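# Four arms open a pallet collar and seat it

## Task

Unfold the pallet collar into its open shape, then set it down on the pallet so it sits squarely in place.

## Robot and tools

Robots: four Kinova Gen3 arms (arm1, arm2, arm3, arm4), each with a Robotiq 2F-85 two-finger gripper. Each hand reaches roughly 1.0 m from its joint 1 axis. Base (base_link) poses in the scene frame, in metres, with each foot facing its own +x: arm1 x=-0.435 y=-0.871 z=+0.822 quat_wxyz=(+0.750, +0.002, +0.000, +0.662); arm2 x=+0.211 y=-0.881 z=+0.768 quat_wxyz=(+0.687, +0.000, +0.000, +0.727); arm3 x=+1.000 y=-0.055 z=+0.775 quat_wxyz=(+0.072, -0.004, +0.003, -0.997); arm4 x=-0.897 y=-0.144 z=+0.794 quat_wxyz=(+0.991, +0.000, +0.006, -0.137).

Frames: one scene frame, origin on the floor, +z up, metres. The hand point is the middle of the closed finger pads (pads 38 mm long), about 2 cm behind the fingertips when shut or half open and 0.5 cm when fully open. The fingers point along hand +z and open and close along hand y.

Joints (radians, absolute): joint1_rad -69.115..69.115, turns the whole arm about its foot, positive clockwise seen from above, 0 unfolds along the foot's +x. joint2_rad -2.249..2.249, shoulder, 0 upright, positive leans forward. joint3_rad -69.115..69.115, spins the upper arm about its axis. joint4_rad -2.579..2.579, elbow, 0 straight. joint5_rad -69.115..69.115, spins the forearm. joint6_rad -2.099..2.099, wrist bend, 0 straight. joint7_rad -69.115..69.115, hand roll, positive counter-clockwise viewed from behind the hand. gripper_m 0..0.085 is the fingertip gap in metres. A joint counts as done within ±0.01 (gripper ±0.003). Target speed caps: 1.39 rad/s for joints 1-4, 1.22 rad/s for joints 5-7; acceleration caps 1 and 10 rad/s per second respectively.

move: arguments arm1..arm4 (each optional), each an object with "joints" (a map from joint name to an absolute target, any subset of the eight names above) and optional "min_time_s" (0.1 to 8 s, the shortest duration for that arm's motions; longer motions are unaffected). There is no shared list: every arm gets its own object. Arm joints commanded together start and finish together and may swing the hand widely between postures. One action may not exceed 15 s. "cameras" picks images: names arm1_cam_wrist, arm2_cam_wrist, arm3_cam_wrist, arm4_cam_wrist, cam_high, cam_low, or "all"; [] means none; omitted means all only for an empty move. An unknown name invalidates the call. "blocking" true/omitted returns when every robot is at rest; false returns in about 0.5 s while motion continues. A new move overrides only the joints it names; other motions keep going. Example: {"arm1": {"joints": {"gripper_m": 0.05}}, "arm2": {"joints": {"joint1_rad": 0.3}, "min_time_s": 2}}. A move with no action reports full state and all images.

wait: "seconds" 0 to 10, commands nothing; returns early once any running move comes to rest. wait(0) shows progress in the line "earlier move". stop: brakes all running motions and returns at rest; braked joints read "stopped" and may keep pressing on contacts. zoom_image: "camera" plus "region" [x0, y0, x1, y1] in pixels, origin top-left, at most 504 by 504, only on a camera in the latest images. finished_scene: "scene" is the current scene's number; it is irreversible, so the collar must stay seated with no robot help.

Results: "move" lists the arms that got motion; "pictures" gives image order; "as last shown" marks an uncommanded arm whose statuses read "not commanded". joint_status per motion: "moving", "done" (can appear short of target when pressed on something), "off_target" (resting away from target, maybe still pushing), "not_followed" (a safety check withholds targets to keep arms apart; lines "previous command not reached" or "held back during" are the same check; grippers still act), "stopped", "time_out" (an uncommanded stop; joints hold where they ended). If a move or wait is refused or hit by such a stop, later move/wait/finished_scene calls in that reply are skipped. Joint velocities are rad/s in joint order; "within noise" means at rest. Joint torques are in N m, positive toward larger joint values, with per-arm offset and noise; a change at rest means contact or load. Flange force is the external force along hand x y z, noisy, including held weight; "no reading" near singular poses or at start.

Cameras: all 672x504, pinhole with radial distortion, OpenCV conventions; T_world_to_cam maps scene points into the camera frame. Fixed cameras: cam_high at about (0.222, -0.136, 2.210) looking down; cam_low at about (0.813, 1.115, 0.674). Wrist camera poses are recomputed from joint readings and are less exact; fixed ones may be shifted a few millimetres and up to a couple of degrees.

Hazards: a hard squeeze between two robots fails the scene, including closing one gripper on another arm's fingers; the check allows fingers to meet and does not block closing into an arm. The arms do not stop on contact and keep pushing. Torque over 104.5 N m (joints 1-4) or 51.3 N m (joints 5-7), or straying over 5 degrees from plan, causes a torque fault: the arm and gripper halt for 10 s and ignore commands until told otherwise. Holding loads, stretching out or pushing at unreachable poses heats motors: MOTOR HOT at 60 °C, OVER-TEMPERATURE FAULT at 75 °C makes the arm sag for 30-60 s; afterwards resend targets (keys read "limit_stop_at_motor_heat"). Grip is firmest when fingers travel a long way before contact with gripper_m set well under the width. Avoid drops, slams, releasing moving parts, hard pushes on fixed or heavy things, letting anything fall or leave the work area, and heavy strain on the gripper. Loose objects may get brief outside nudges. Smooth, quick, low-effort motion is preferred.

Each tool is called after "Request:" in YAML: its name, and indented under it one key for each argument.

## Session

Request:
move:
  cameras: ["all"]

Scene clock: 0.00 s.
Joint torques (N m): no reading
Flange force (N): no reading
Joint velocities: within noise
arm1.joint_positions: joint1_rad=-0.505 joint2_rad=-0.330 joint3_rad=-0.093 joint4_rad=+1.536 joint5_rad=-0.067 joint6_rad=+1.972 joint7_rad=+1.328 gripper_m=+0.085
arm1.joint_status: not commanded
arm1.hand: x=-0.4993 y=-0.7430 z=+1.3066 quat_wxyz=(+0.022, +0.789, -0.614, +0.009) (m; scene frame)
arm2.joint_positions: joint1_rad=-0.369 joint2_rad=-0.397 joint3_rad=-0.048 joint4_rad=+1.558 joint5_rad=-0.012 joint6_rad=+1.998 joint7_rad=+1.875 gripper_m=+0.085
arm2.joint_status: not commanded
arm2.hand: x=+0.1730 y=-0.7659 z=+1.2549 quat_wxyz=(+0.003, +0.922, -0.386, +0.009) (m; scene frame)
arm3.joint_positions: joint1_rad=-0.405 joint2_rad=-0.405 joint3_rad=-0.089 joint4_rad=+1.554 joint5_rad=+0.018 joint6_rad=+2.046 joint7_rad=+1.803 gripper_m=+0.085
arm3.joint_status: not commanded
arm3.hand: x=+0.9066 y=-0.1012 z=+1.2654 quat_wxyz=(+0.035, -0.909, -0.414, -0.019) (m; scene frame)
arm4.joint_positions: joint1_rad=-0.417 joint2_rad=-0.357 joint3_rad=-0.027 joint4_rad=+1.431 joint5_rad=-0.011 joint6_rad=+2.030 joint7_rad=+1.200 gripper_m=+0.085
arm4.joint_status: not commanded
arm4.hand: x=-0.7489 y=-0.1409 z=+1.3100 quat_wxyz=(-0.011, -0.099, -0.995, -0.005) (m; scene frame)
pictures: arm1_cam_wrist, arm2_cam_wrist, arm3_cam_wrist, arm4_cam_wrist, cam_high, cam_low

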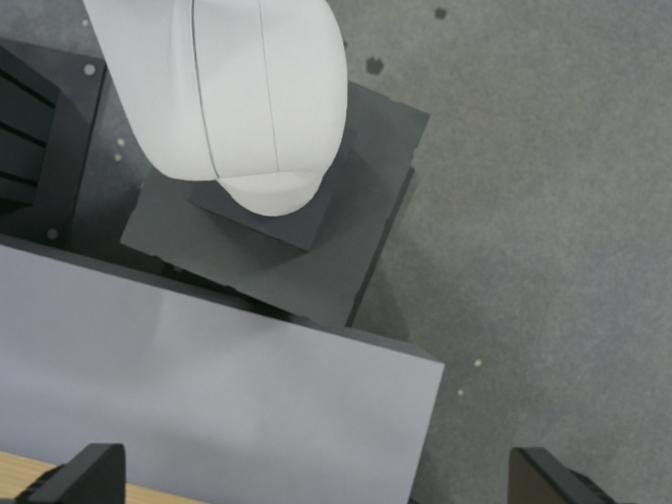

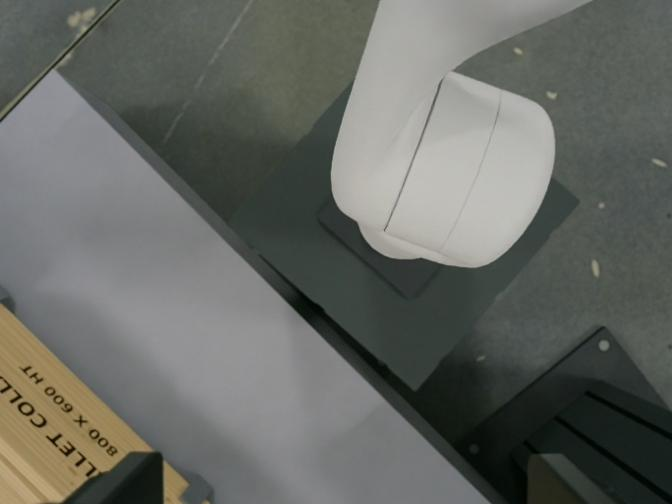

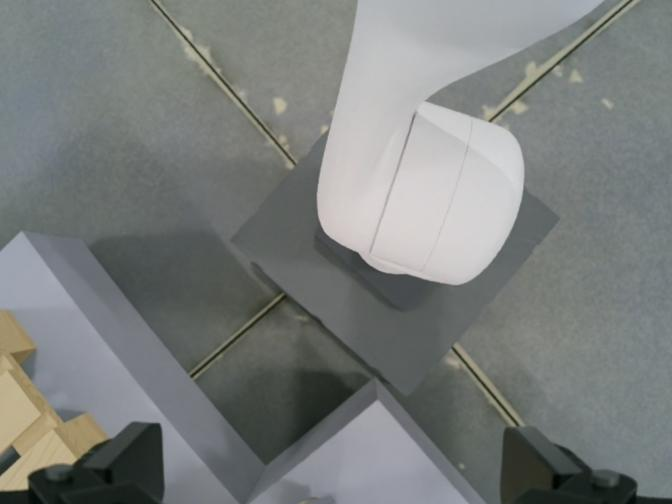

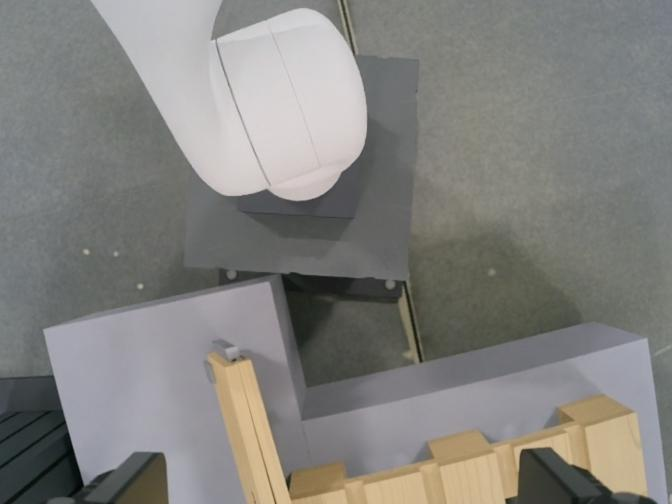

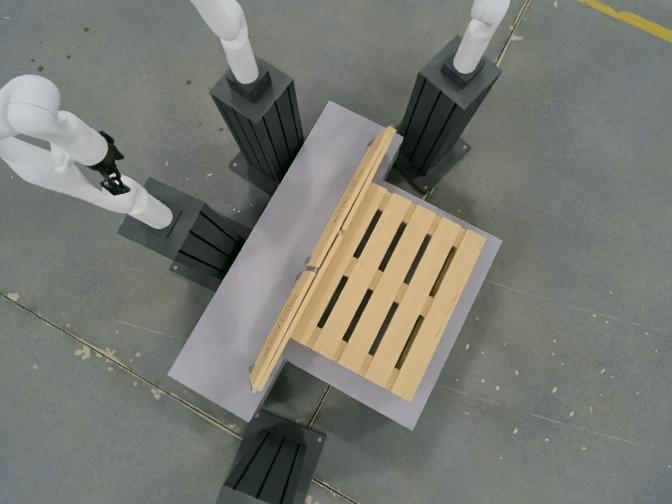

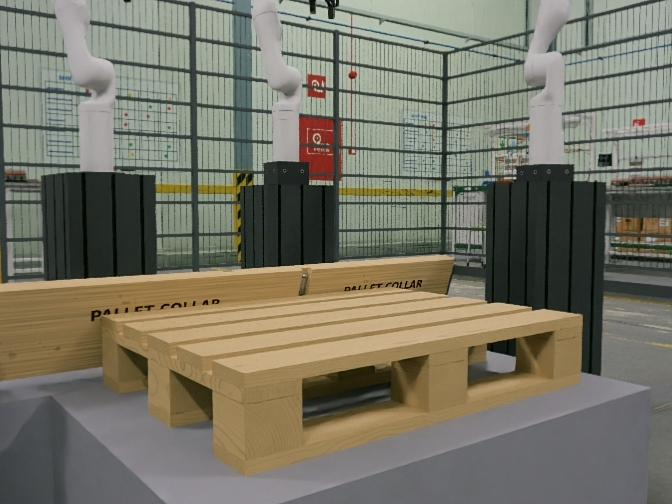

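Request:
zoom_image:
  camera: "cam_high"
  region: [160, 90, 510, 440]

Request:
zoom_image:
  camera: "cam_high"
  region: [230, 230, 370, 400]

Request:
zoom_image:
  camera: "cam_high"
  region: [300, 110, 420, 290]

Request:
zoom_image:
  camera: "cam_low"
  region: [0, 220, 504, 504]

Request:
zoom_image:
  camera: "cam_low"
  region: [240, 240, 480, 330]

Scaled by 1.440 from the camera's image (finer frame: 960x720).

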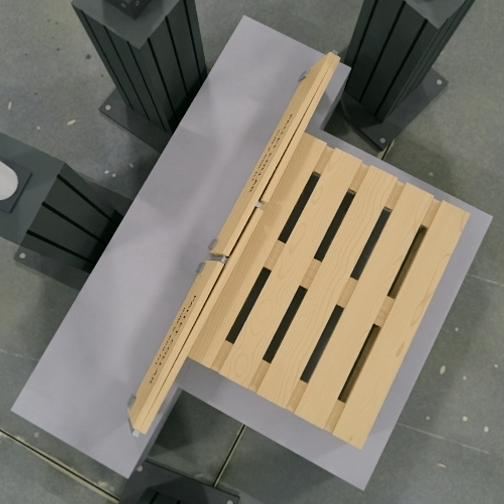

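Scaled by 2.965 from the camera's image (finer frame: 960x720).

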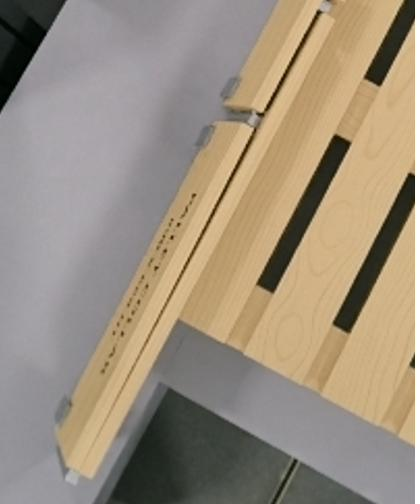

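Scaled by 2.800 from the camera's image (finer frame: 960x720).

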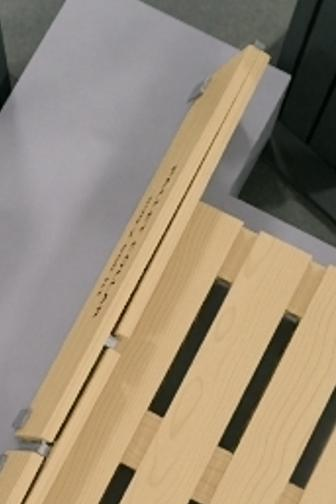

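Scaled by 1.000.

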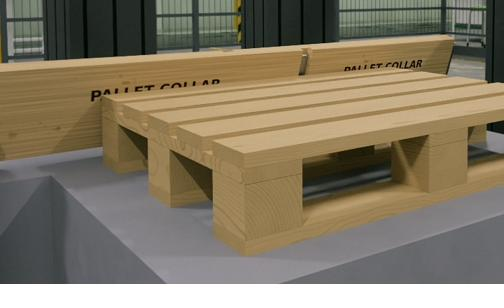

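Scaled by 2.100 from the camera's image (finer frame: 960x720).

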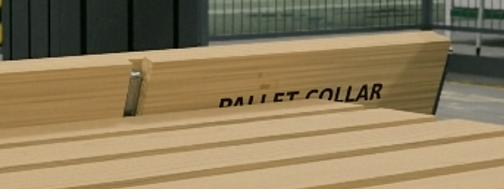

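Request:
zoom_image:
  camera: "cam_low"
  region: [80, 280, 340, 480]

Request:
zoom_image:
  camera: "cam_low"
  region: [0, 250, 200, 400]

Request:
zoom_image:
  camera: "cam_low"
  region: [420, 250, 640, 410]

Request:
zoom_image:
  camera: "cam_high"
  region: [280, 210, 360, 290]

Request:
zoom_image:
  camera: "cam_high"
  region: [350, 110, 420, 200]

Request:
zoom_image:
  camera: "cam_high"
  region: [235, 330, 315, 410]

Scaled by 1.938 from the camera's image (finer frame: 960x720).

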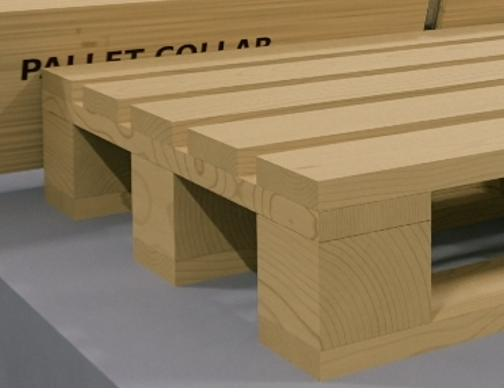

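Scaled by 2.520 from the camera's image (finer frame: 960x720).

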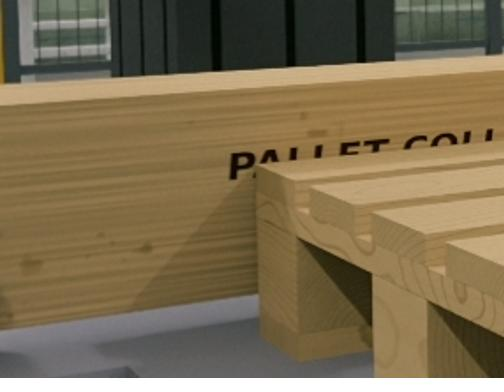

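Scaled by 2.291 from the camera's image (finer frame: 960x720).

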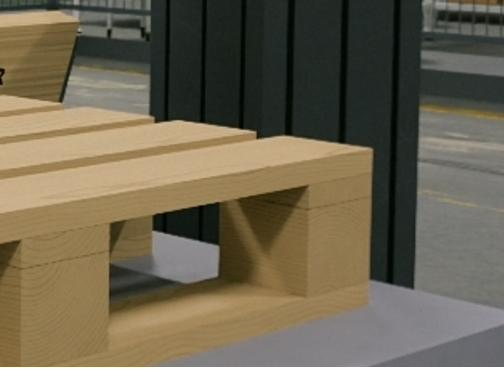

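Scaled by 6.300 from the camera's image (finer frame: 960x720).

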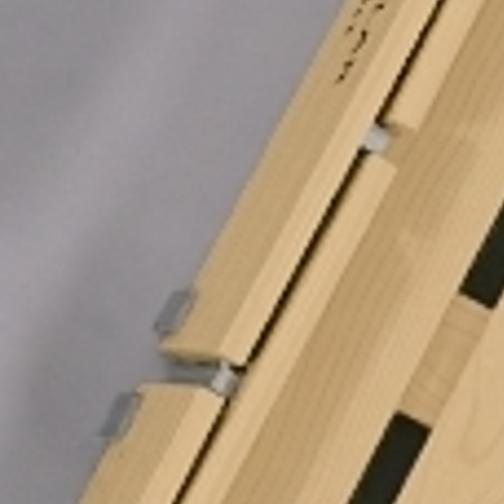

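Scaled by 5.600 from the camera's image (finer frame: 960x720).

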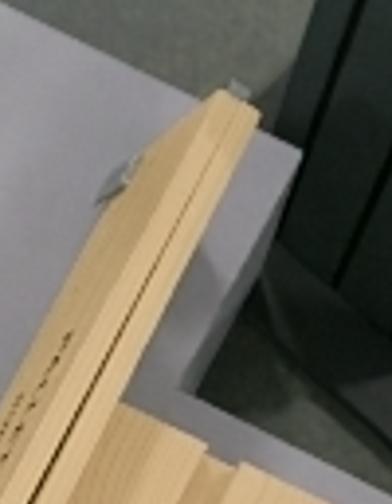

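Scaled by 6.300 from the camera's image (finer frame: 960x720).

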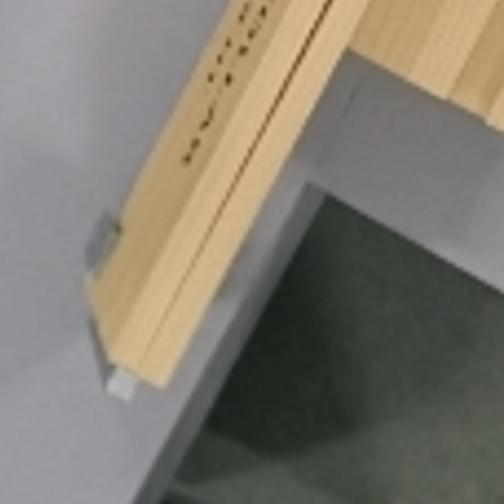

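Request:
zoom_image:
  camera: "arm2_cam_wrist"
  region: [0, 270, 240, 504]

Request:
zoom_image:
  camera: "arm4_cam_wrist"
  region: [160, 310, 500, 504]

Request:
zoom_image:
  camera: "arm3_cam_wrist"
  region: [0, 290, 200, 504]

Request:
zoom_image:
  camera: "cam_low"
  region: [260, 230, 380, 320]

Request:
zoom_image:
  camera: "cam_low"
  region: [0, 280, 120, 400]

Scaled by 2.100.

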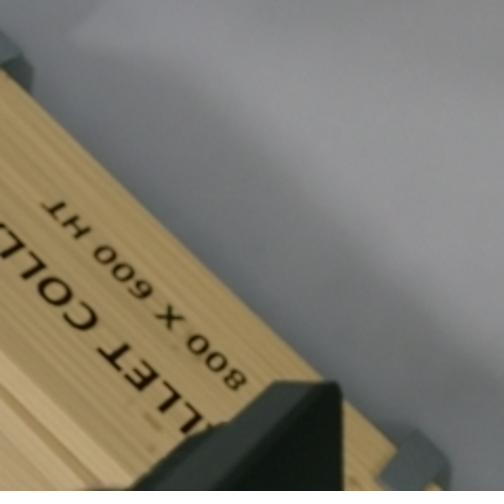

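Scaled by 1.482.

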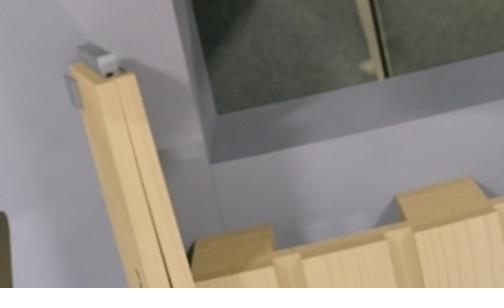

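Scaled by 2.355.

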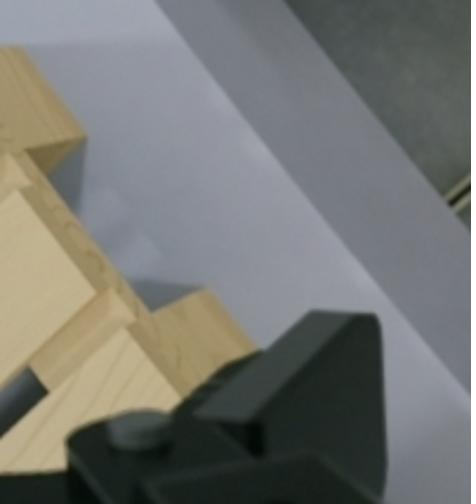

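Scaled by 4.200 from the camera's image (finer frame: 960x720).

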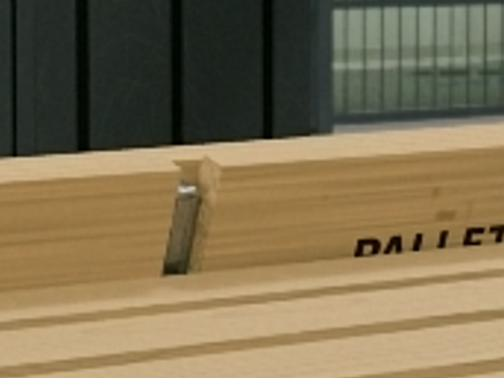

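Scaled by 4.200 from the camera's image (finer frame: 960x720).

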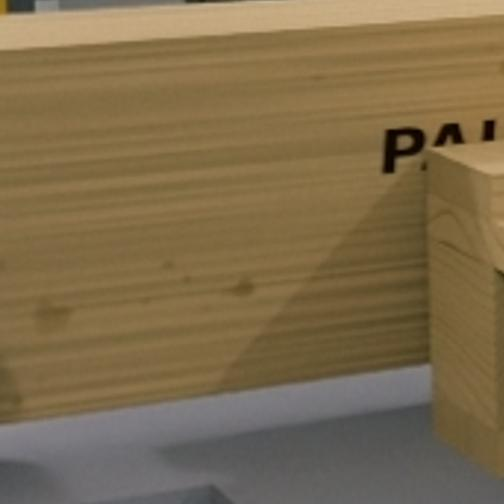

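Request:
move:
  arm2: {"joints": {"joint1_rad": -0.2854, "joint2_rad": 0.9859, "joint3_rad": 0, "joint4_rad": 0.9905, "joint5_rad": 0, "joint6_rad": 1.1652, "joint7_rad": 1.2289}, "min_time_s": 4}
  arm3: {"joints": {"joint1_rad": -0.2909, "joint2_rad": 0.7793, "joint3_rad": 0, "joint4_rad": 1.4733, "joint5_rad": 0, "joint6_rad": 0.8890, "joint7_rad": 1.1357}, "min_time_s": 4}
  arm4: {"joints": {"joint1_rad": 0.0412, "joint2_rad": 0.6271, "joint3_rad": 0, "joint4_rad": 1.9091, "joint5_rad": 0, "joint6_rad": 0.6054, "joint7_rad": 1.8867}, "min_time_s": 4}
  cameras: ["arm2_cam_wrist", "arm3_cam_wrist", "arm4_cam_wrist"]

Scene clock: 103.47 s.
Joint torques (N m): arm1=[1.46 -0.18 0.82 -8.67 0.45 0.5 -0.34] | arm2=[-0.91 -25.86 0.88 -6.92 0.09 0.12 0.1] | arm3=[0.47 -18.98 1.62 -5.94 -0.24 -0.28 -0.23] | arm4=[1.71 -16.48 2.35 -4.82 -0.15 0.77 0.26]
Flange force (N): arm1=[3.5 1.0 4.7] | arm2=[-9.1 1.4 -0.7] | arm3=[-0.8 0.3 -4.8] | arm4=[0.3 4.7 0.4]
move: arm2 done; arm3 done; arm4 done
Joint velocities: within noise
arm1: as last shown
arm2.joint_positions: joint1_rad=-0.285 joint2_rad=+0.986 joint3_rad=+0.000 joint4_rad=+0.991 joint5_rad=+0.000 joint6_rad=+1.165 joint7_rad=+1.229 gripper_m=+0.085
arm2.joint_status: all done
arm2.hand: x=+0.0207 y=-0.2696 z=+0.8500 quat_wxyz=(+0.000, +0.707, -0.707, +0.000)
arm3.joint_positions: joint1_rad=-0.291 joint2_rad=+0.779 joint3_rad=+0.000 joint4_rad=+1.473 joint5_rad=+0.000 joint6_rad=+0.889 joint7_rad=+1.136 gripper_m=+0.085
arm3.joint_status: all done
arm3.hand: x=+0.5004 y=-0.2611 z=+0.8528 quat_wxyz=(+0.003, -1.000, +0.000, +0.004)
arm4.joint_positions: joint1_rad=+0.041 joint2_rad=+0.627 joint3_rad=+0.000 joint4_rad=+1.909 joint5_rad=+0.000 joint6_rad=+0.605 joint7_rad=+1.887 gripper_m=+0.085
arm4.joint_status: all done
arm4.hand: x=-0.4998 y=-0.3000 z=+0.8444 quat_wxyz=(+0.006, +0.000, -1.000, -0.001)
arm2_cam_wrist: T_world_to_cam=[[-0.99998, -0.00587, -0.00101, 0.01874], [-0.00587, 0.99998, 0.00343, 0.32162], [0.00099, 0.00344, -0.99999, 0.99507]] pos_world=[0.01965, -0.32492, 0.99398]
arm3_cam_wrist: T_world_to_cam=[[0.01144, -0.99992, -0.00587, -0.26253], [-0.9997, -0.01156, 0.02153, 0.53141], [-0.0216, 0.00562, -0.99975, 1.01233]] pos_world=[0.55612, -0.26205, 0.9991]
arm4_cam_wrist: T_world_to_cam=[[-0.0042, 0.99996, 0.00762, 0.2898], [0.99989, 0.0043, -0.01397, 0.56357], [-0.014, 0.00756, -0.99987, 0.98836]] pos_world=[-0.54845, -0.29969, 0.99389]

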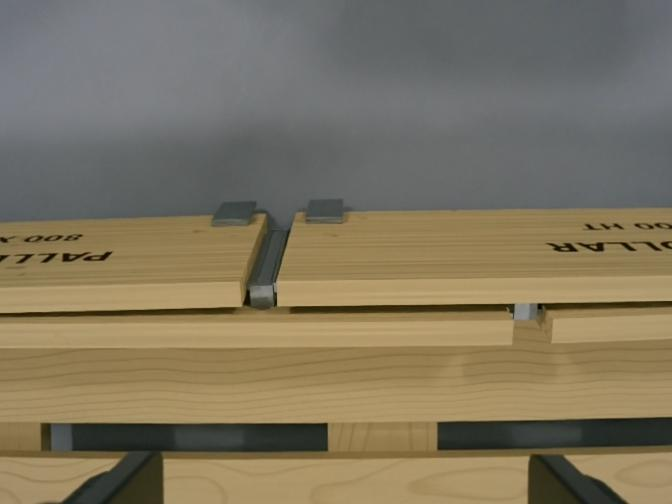

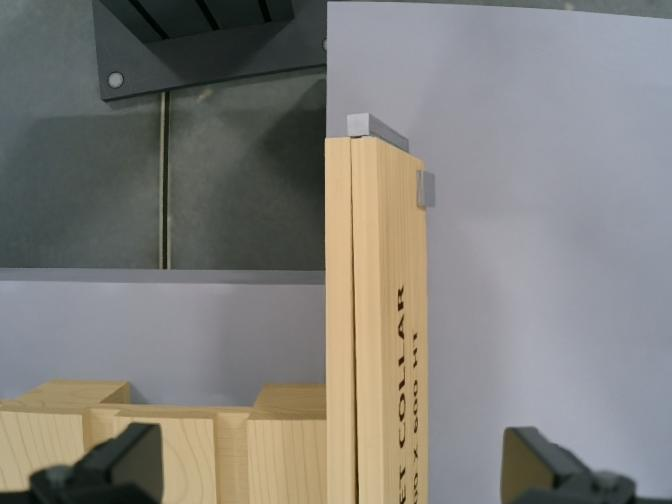

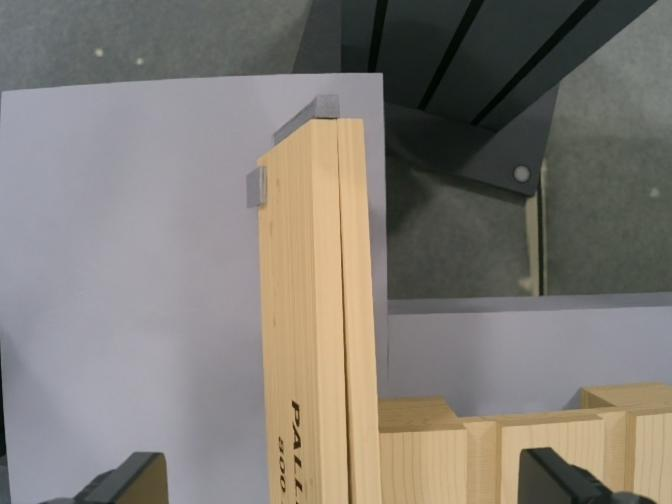

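Request:
zoom_image:
  camera: "arm2_cam_wrist"
  region: [180, 180, 380, 360]

Request:
zoom_image:
  camera: "arm2_cam_wrist"
  region: [440, 250, 620, 380]

Request:
zoom_image:
  camera: "arm3_cam_wrist"
  region: [310, 100, 460, 260]

Request:
zoom_image:
  camera: "arm4_cam_wrist"
  region: [230, 80, 400, 250]

Scaled by 2.520.

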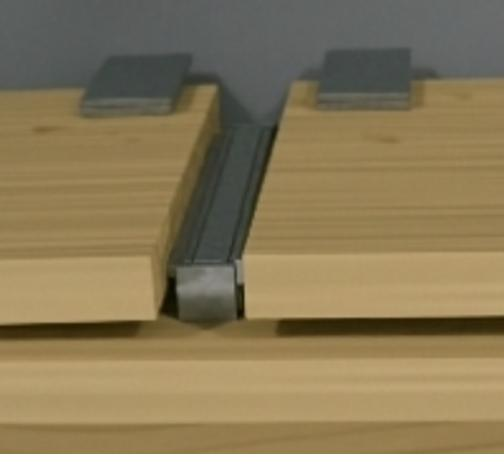

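Scaled by 2.800.

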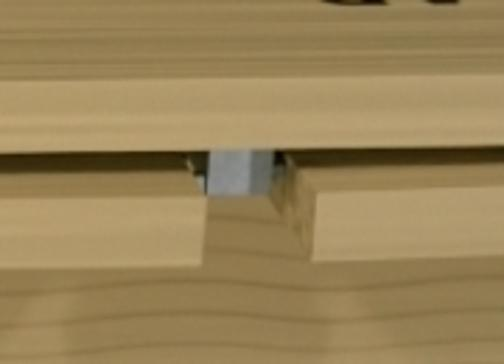

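Scaled by 3.150.

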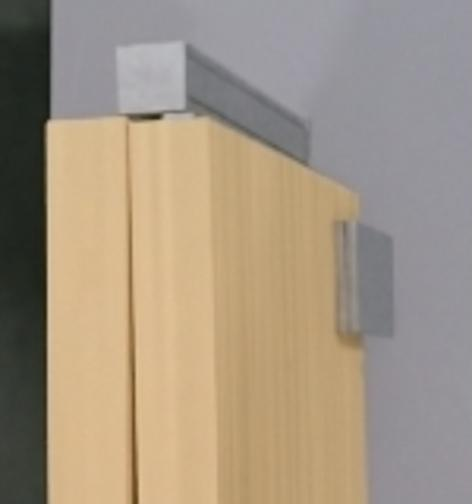

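Scaled by 2.965.

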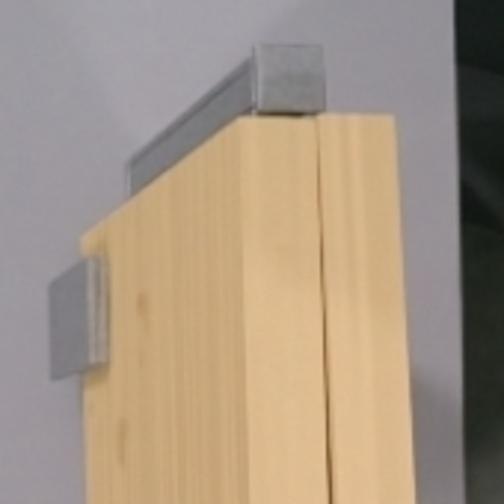

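Request:
zoom_image:
  camera: "arm2_cam_wrist"
  region: [560, 200, 672, 360]

Request:
zoom_image:
  camera: "arm2_cam_wrist"
  region: [290, 250, 430, 360]

Request:
zoom_image:
  camera: "arm4_cam_wrist"
  region: [300, 360, 672, 504]

Request:
zoom_image:
  camera: "arm3_cam_wrist"
  region: [0, 340, 340, 504]

Scaled by 3.150.

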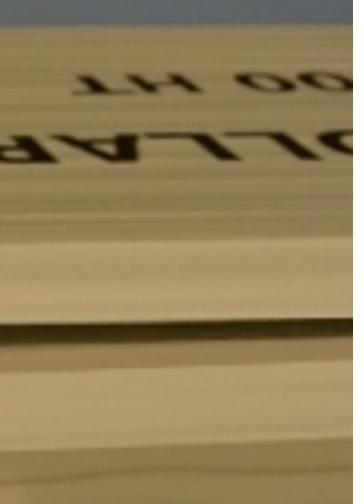

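Scaled by 3.600.

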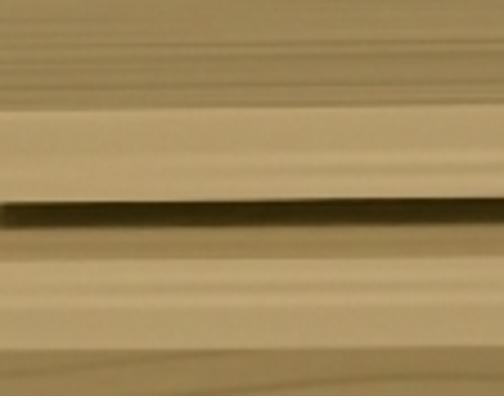

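Scaled by 1.355.

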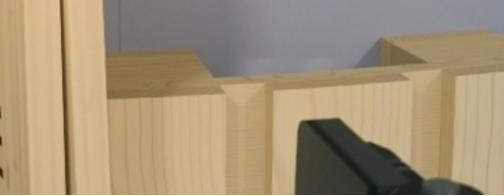

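Scaled by 1.482.

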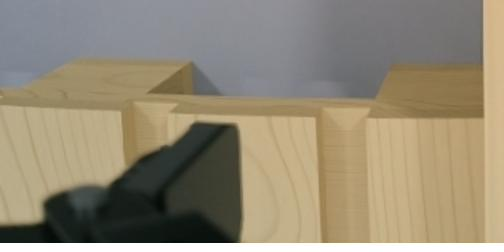

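Request:
zoom_image:
  camera: "arm2_cam_wrist"
  region: [0, 420, 672, 504]

Region (0, 420, 672, 504) is 672x84 pixels. A region can be at most 504 by 504 pixels.

Request:
zoom_image:
  camera: "arm2_cam_wrist"
  region: [30, 420, 210, 504]

Request:
zoom_image:
  camera: "arm2_cam_wrist"
  region: [490, 420, 670, 504]

Request:
zoom_image:
  camera: "arm2_cam_wrist"
  region: [0, 200, 290, 360]

Scaled by 2.800.

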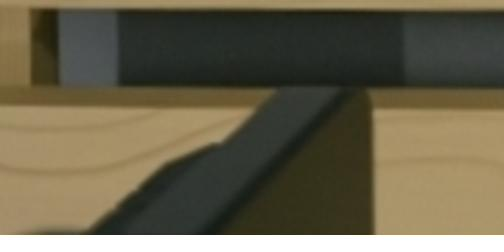

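Scaled by 2.800.

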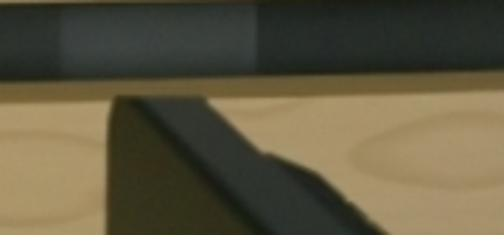

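Scaled by 1.738.

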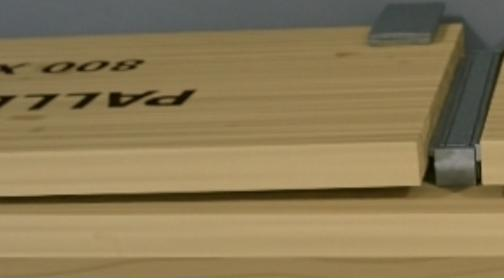

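Request:
move:
  arm2: {"joints": {"joint1_rad": -0.2400, "joint2_rad": 1.6530, "joint3_rad": 0, "joint4_rad": 0.4679, "joint5_rad": -0.0705, "joint6_rad": 1.2566, "joint7_rad": 2.8906, "gripper_m": 0.045}, "min_time_s": 5}
  arm3: {"joints": {"joint1_rad": 0.6493, "joint2_rad": 0.8685, "joint3_rad": 0, "joint4_rad": 1.2760, "joint5_rad": 0, "joint6_rad": 0.9971, "joint7_rad": 2.513}, "min_time_s": 5}
  arm4: {"joints": {"joint1_rad": -1.1336, "joint2_rad": 0.7345, "joint3_rad": 0, "joint4_rad": 1.6304, "joint5_rad": 0, "joint6_rad": 0.7767, "joint7_rad": -0.0735}, "min_time_s": 5}
  cameras: ["arm2_cam_wrist", "arm3_cam_wrist", "arm4_cam_wrist"]

Scene clock: 170.30 s.
Joint torques (N m): arm1=[1.48 -0.21 0.84 -8.64 0.45 0.53 -0.34] | arm2=[-0.9 -27.92 0.87 -5.61 -0.02 0.72 0.09] | arm3=[0.31 -20.72 1.59 -6.59 -0.18 -0.28 -0.24] | arm4=[1.51 -19.29 2.2 -6.05 -0.23 0.66 0.28]
Flange force (N): arm1=[3.4 1.1 4.7] | arm2=no reading | arm3=[-0.4 -0.6 -4.4] | arm4=[3.7 -2.1 0.1]
move: arm2 done; arm3 done; arm4 done
Joint velocities: within noise
arm1: as last shown
arm2.joint_positions: joint1_rad=-0.240 joint2_rad=+1.653 joint3_rad=+0.000 joint4_rad=+0.468 joint5_rad=-0.071 joint6_rad=+1.257 joint7_rad=+2.891 gripper_m=+0.045
arm2.joint_status: all done
arm2.hand: x=+0.0359 y=-0.2912 z=+0.5521 quat_wxyz=(+0.122, +0.993, +0.008, +0.001)
arm3.joint_positions: joint1_rad=+0.649 joint2_rad=+0.869 joint3_rad=+0.000 joint4_rad=+1.276 joint5_rad=+0.000 joint6_rad=+0.997 joint7_rad=+2.513 gripper_m=+0.085
arm3.joint_status: all done
arm3.hand: x=+0.5001 y=+0.2488 z=+0.8556 quat_wxyz=(+0.004, -0.976, -0.217, +0.003)
arm4.joint_positions: joint1_rad=-1.134 joint2_rad=+0.735 joint3_rad=+0.000 joint4_rad=+1.630 joint5_rad=+0.000 joint6_rad=+0.777 joint7_rad=-0.073 gripper_m=+0.085
arm4.joint_status: all done
arm4.hand: x=-0.5496 y=+0.2200 z=+0.8518 quat_wxyz=(+0.006, -0.383, -0.924, +0.002)
arm2_cam_wrist: T_world_to_cam=[[0.02117, -0.97044, 0.24041, -0.41734], [-0.99978, -0.02073, 0.00433, 0.08231], [0.00078, -0.24044, -0.97066, 0.61005]] pos_world=[0.09065, -0.25661, 0.69213]
arm3_cam_wrist: T_world_to_cam=[[0.43359, -0.90107, -0.0089, 0.01425], [-0.90089, -0.43368, 0.01819, 0.59536], [-0.02025, 0.00013, -0.99979, 1.01301]] pos_world=[0.55069, 0.2709, 1.0021]
arm4_cam_wrist: T_world_to_cam=[[0.70403, 0.71017, -0.00197, 0.23062], [0.71011, -0.704, -0.01153, 0.6057], [-0.00958, 0.00672, -0.99993, 0.99384]] pos_world=[-0.58296, 0.25595, 1.00121]

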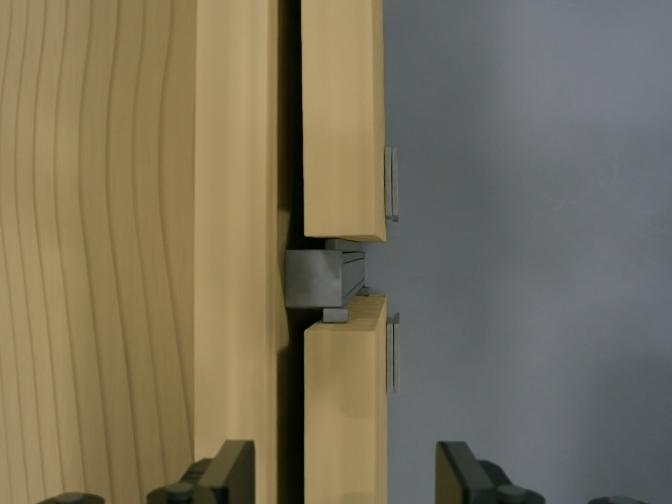

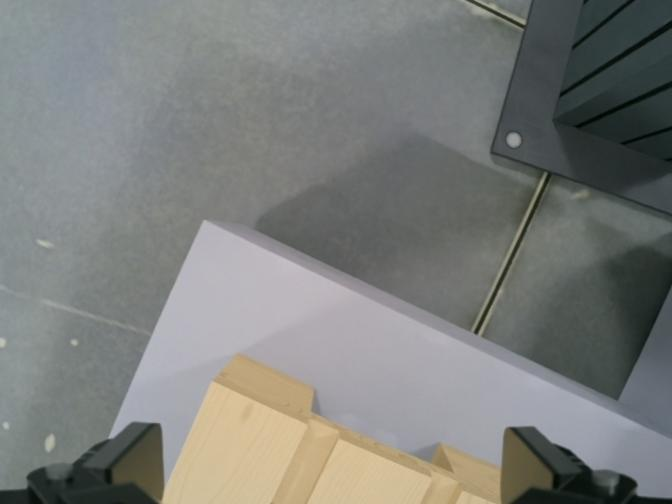

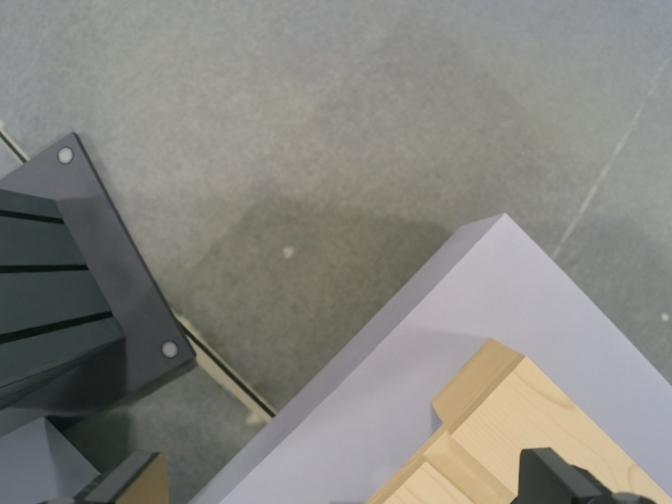

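Request:
zoom_image:
  camera: "arm2_cam_wrist"
  region: [180, 120, 430, 330]

Request:
zoom_image:
  camera: "arm2_cam_wrist"
  region: [180, 300, 520, 504]

Request:
zoom_image:
  camera: "arm3_cam_wrist"
  region: [140, 320, 540, 504]

Request:
zoom_image:
  camera: "arm4_cam_wrist"
  region: [340, 310, 672, 504]

Scaled by 2.016.

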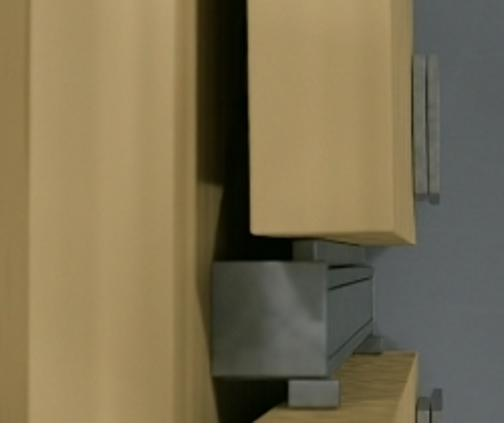

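Scaled by 1.482.

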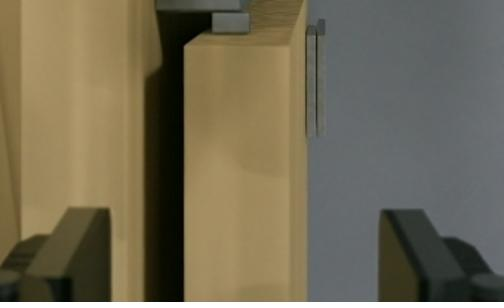

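Scaled by 1.260.

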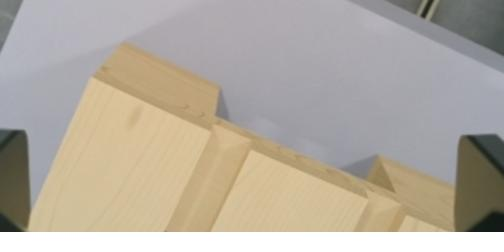

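Scaled by 1.518.

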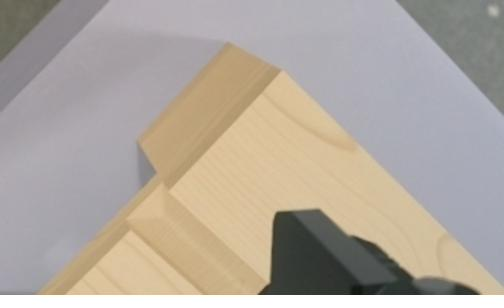

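Request:
move:
  arm2: {"joints": {"joint1_rad": -0.2459, "joint2_rad": 1.6375, "joint3_rad": 0, "joint4_rad": 0.5655, "joint5_rad": -0.0742, "joint6_rad": 1.1743, "joint7_rad": 2.8915}, "min_time_s": 2}
  cameras: ["arm2_cam_wrist"]

Request:
zoom_image:
  camera: "arm2_cam_wrist"
  region: [180, 300, 520, 504]

Scene clock: 190.13 s.
Joint torques (N m): arm1=[1.42 -0.17 0.82 -8.65 0.44 0.52 -0.36] | arm2=[-0.92 -27.49 0.85 -5.16 -0.06 0.7 0.08] | arm3=[0.31 -20.72 1.61 -6.61 -0.18 -0.3 -0.24] | arm4=[1.46 -19.32 2.16 -6.06 -0.23 0.66 0.31]
Flange force (N): arm1=[3.5 0.9 4.7] | arm2=[-2.7 -16.2 1.6] | arm3=[-0.3 -0.6 -4.4] | arm4=[3.7 -2.0 0.2]
move: arm2 done
Joint velocities: within noise
arm1, arm3, arm4: as last shown
arm2.joint_positions: joint1_rad=-0.246 joint2_rad=+1.638 joint3_rad=+0.000 joint4_rad=+0.566 joint5_rad=-0.074 joint6_rad=+1.174 joint7_rad=+2.892 gripper_m=+0.045
arm2.joint_status: all done
arm2.hand: x=+0.0361 y=-0.3055 z=+0.5371 quat_wxyz=(+0.122, +0.993, +0.008, +0.001)
arm2_cam_wrist: T_world_to_cam=[[0.02107, -0.97044, 0.24041, -0.4276], [-0.99978, -0.02066, 0.00421, 0.08228], [0.00088, -0.24044, -0.97066, 0.59204]] pos_world=[0.09075, -0.27091, 0.67713]

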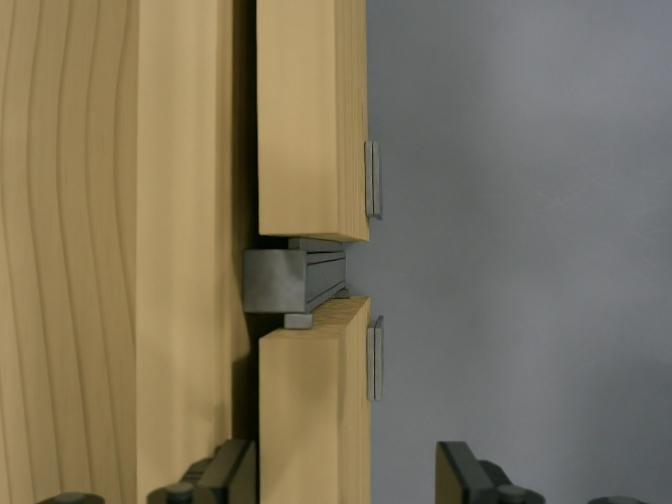

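Scaled by 1.482.

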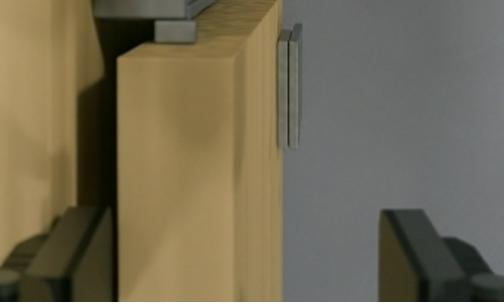

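Request:
move:
  arm2: {"joints": {"joint1_rad": -0.2482, "joint2_rad": 1.6785, "joint3_rad": 0, "joint4_rad": 0.5450, "joint5_rad": -0.0755, "joint6_rad": 1.1537, "joint7_rad": 2.8913}, "min_time_s": 2.5}
  cameras: ["arm2_cam_wrist", "cam_low"]

Request:
zoom_image:
  camera: "arm2_cam_wrist"
  region: [180, 300, 520, 504]

Scene clock: 195.63 s.
Joint torques (N m): arm1=[1.45 -0.19 0.82 -8.65 0.46 0.5 -0.35] | arm2=[-8.6 52.12 -5.61 32.14 -2.43 7.66 0.11] | arm3=[0.34 -20.74 1.61 -6.59 -0.18 -0.28 -0.23] | arm4=[1.42 -19.3 2.21 -6.03 -0.23 0.69 0.32]
Flange force (N): arm1=[3.4 1.0 4.7] | arm2=[0.5 -25.9 -100.6] | arm3=[-0.4 -0.6 -4.4] | arm4=[3.6 -2.0 0.2]
move: arm2 done
Joint velocities: within noise
arm1, arm3, arm4: as last shown
arm2.joint_positions: joint1_rad=-0.248 joint2_rad=+1.672 joint3_rad=+0.000 joint4_rad=+0.545 joint5_rad=-0.075 joint6_rad=+1.154 joint7_rad=+2.891 gripper_m=+0.045
arm2.joint_status: all done
arm2.hand: x=+0.0351 y=-0.3075 z=+0.5188 quat_wxyz=(+0.118, +0.993, +0.008, +0.000)
arm2_cam_wrist: T_world_to_cam=[[0.02148, -0.97198, 0.2341, -0.4224], [-0.99977, -0.0206, 0.00621, 0.08039], [-0.00121, -0.23418, -0.97219, 0.57656]] pos_world=[0.09015, -0.27389, 0.65892]

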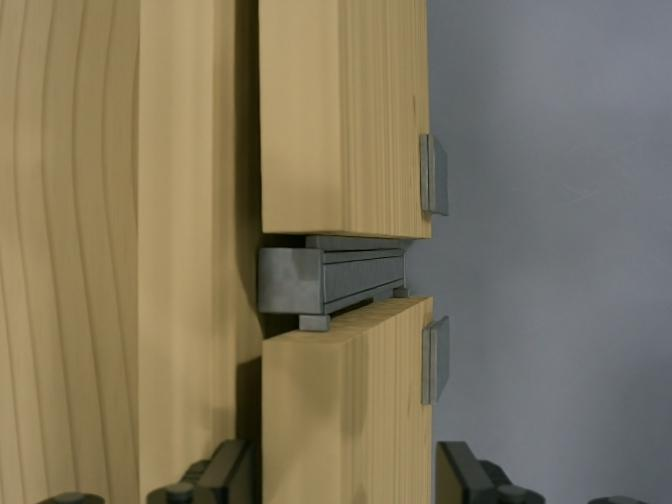

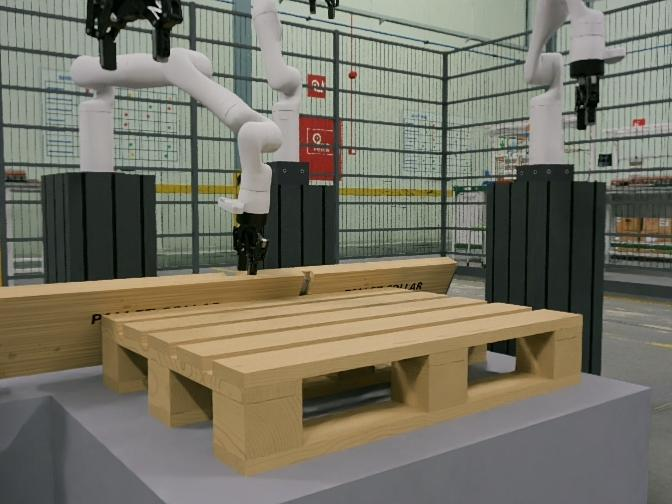

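Scaled by 1.482.

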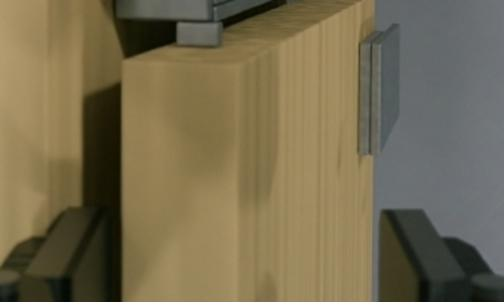

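Request:
move:
  arm2: {"joints": {"joint1_rad": -0.2459, "joint2_rad": 1.6375, "joint3_rad": 0, "joint4_rad": 0.5655, "joint5_rad": -0.0742, "joint6_rad": 1.1743, "joint7_rad": 2.8915}, "min_time_s": 1.5}
  cameras: ["arm2_cam_wrist", "cam_low"]

Request:
zoom_image:
  camera: "arm2_cam_wrist"
  region: [180, 300, 520, 504]

Scene clock: 203.23 s.
Joint torques (N m): arm1=[1.46 -0.18 0.82 -8.61 0.43 0.49 -0.35] | arm2=[-0.99 -27.46 0.85 -5.22 -0.02 0.69 0.12] | arm3=[0.33 -20.7 1.62 -6.6 -0.2 -0.29 -0.24] | arm4=[1.52 -19.32 2.19 -6.02 -0.18 0.66 0.31]
Flange force (N): arm1=[3.4 1.0 4.4] | arm2=[-2.5 -15.5 1.5] | arm3=[-0.4 -0.5 -4.4] | arm4=[3.8 -1.9 0.1]
move: arm2 done
TORQUE WARNING: arm2's joint2_rad reached its warning level (56.7 N m). A warning alone does not stop the arm.
Joint velocities: within noise
arm1, arm3, arm4: as last shown
arm2.joint_positions: joint1_rad=-0.246 joint2_rad=+1.637 joint3_rad=+0.000 joint4_rad=+0.566 joint5_rad=-0.074 joint6_rad=+1.174 joint7_rad=+2.891 gripper_m=+0.045
arm2.joint_status: all done
arm2.hand: x=+0.0361 y=-0.3055 z=+0.5371 quat_wxyz=(+0.122, +0.993, +0.007, +0.001)
arm2_cam_wrist: T_world_to_cam=[[0.02097, -0.97045, 0.24041, -0.42759], [-0.99978, -0.02054, 0.00429, 0.08226], [0.00078, -0.24044, -0.97066, 0.59205]] pos_world=[0.09075, -0.27091, 0.67713]

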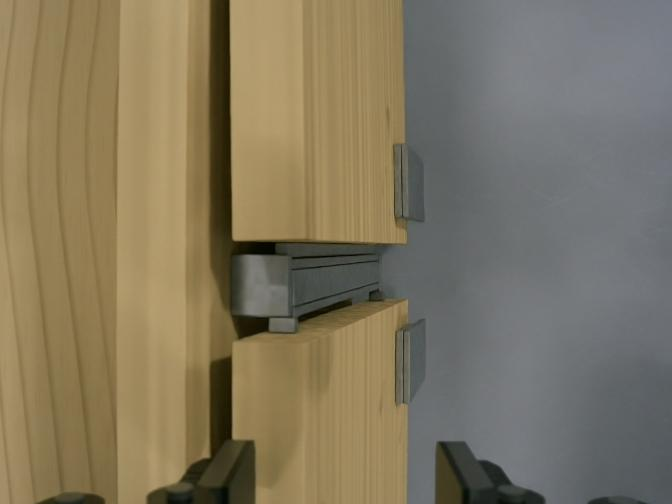

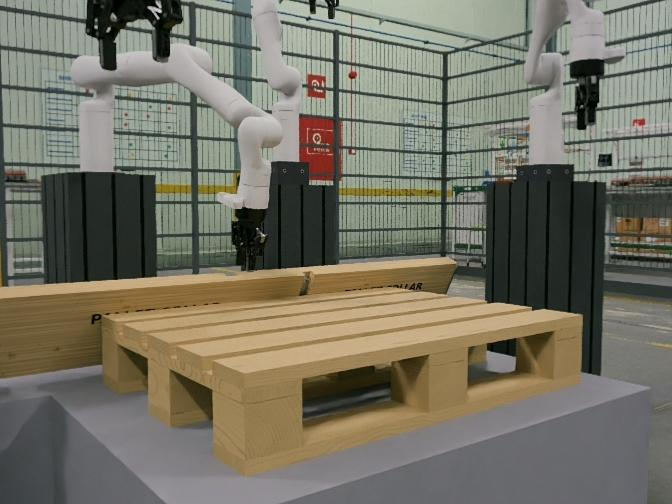

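Scaled by 1.482.

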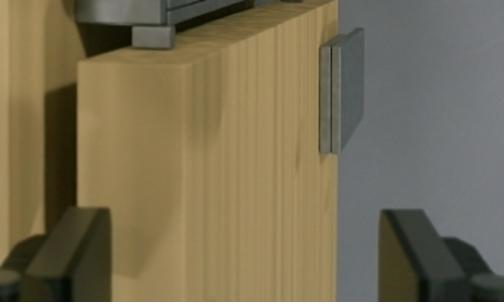

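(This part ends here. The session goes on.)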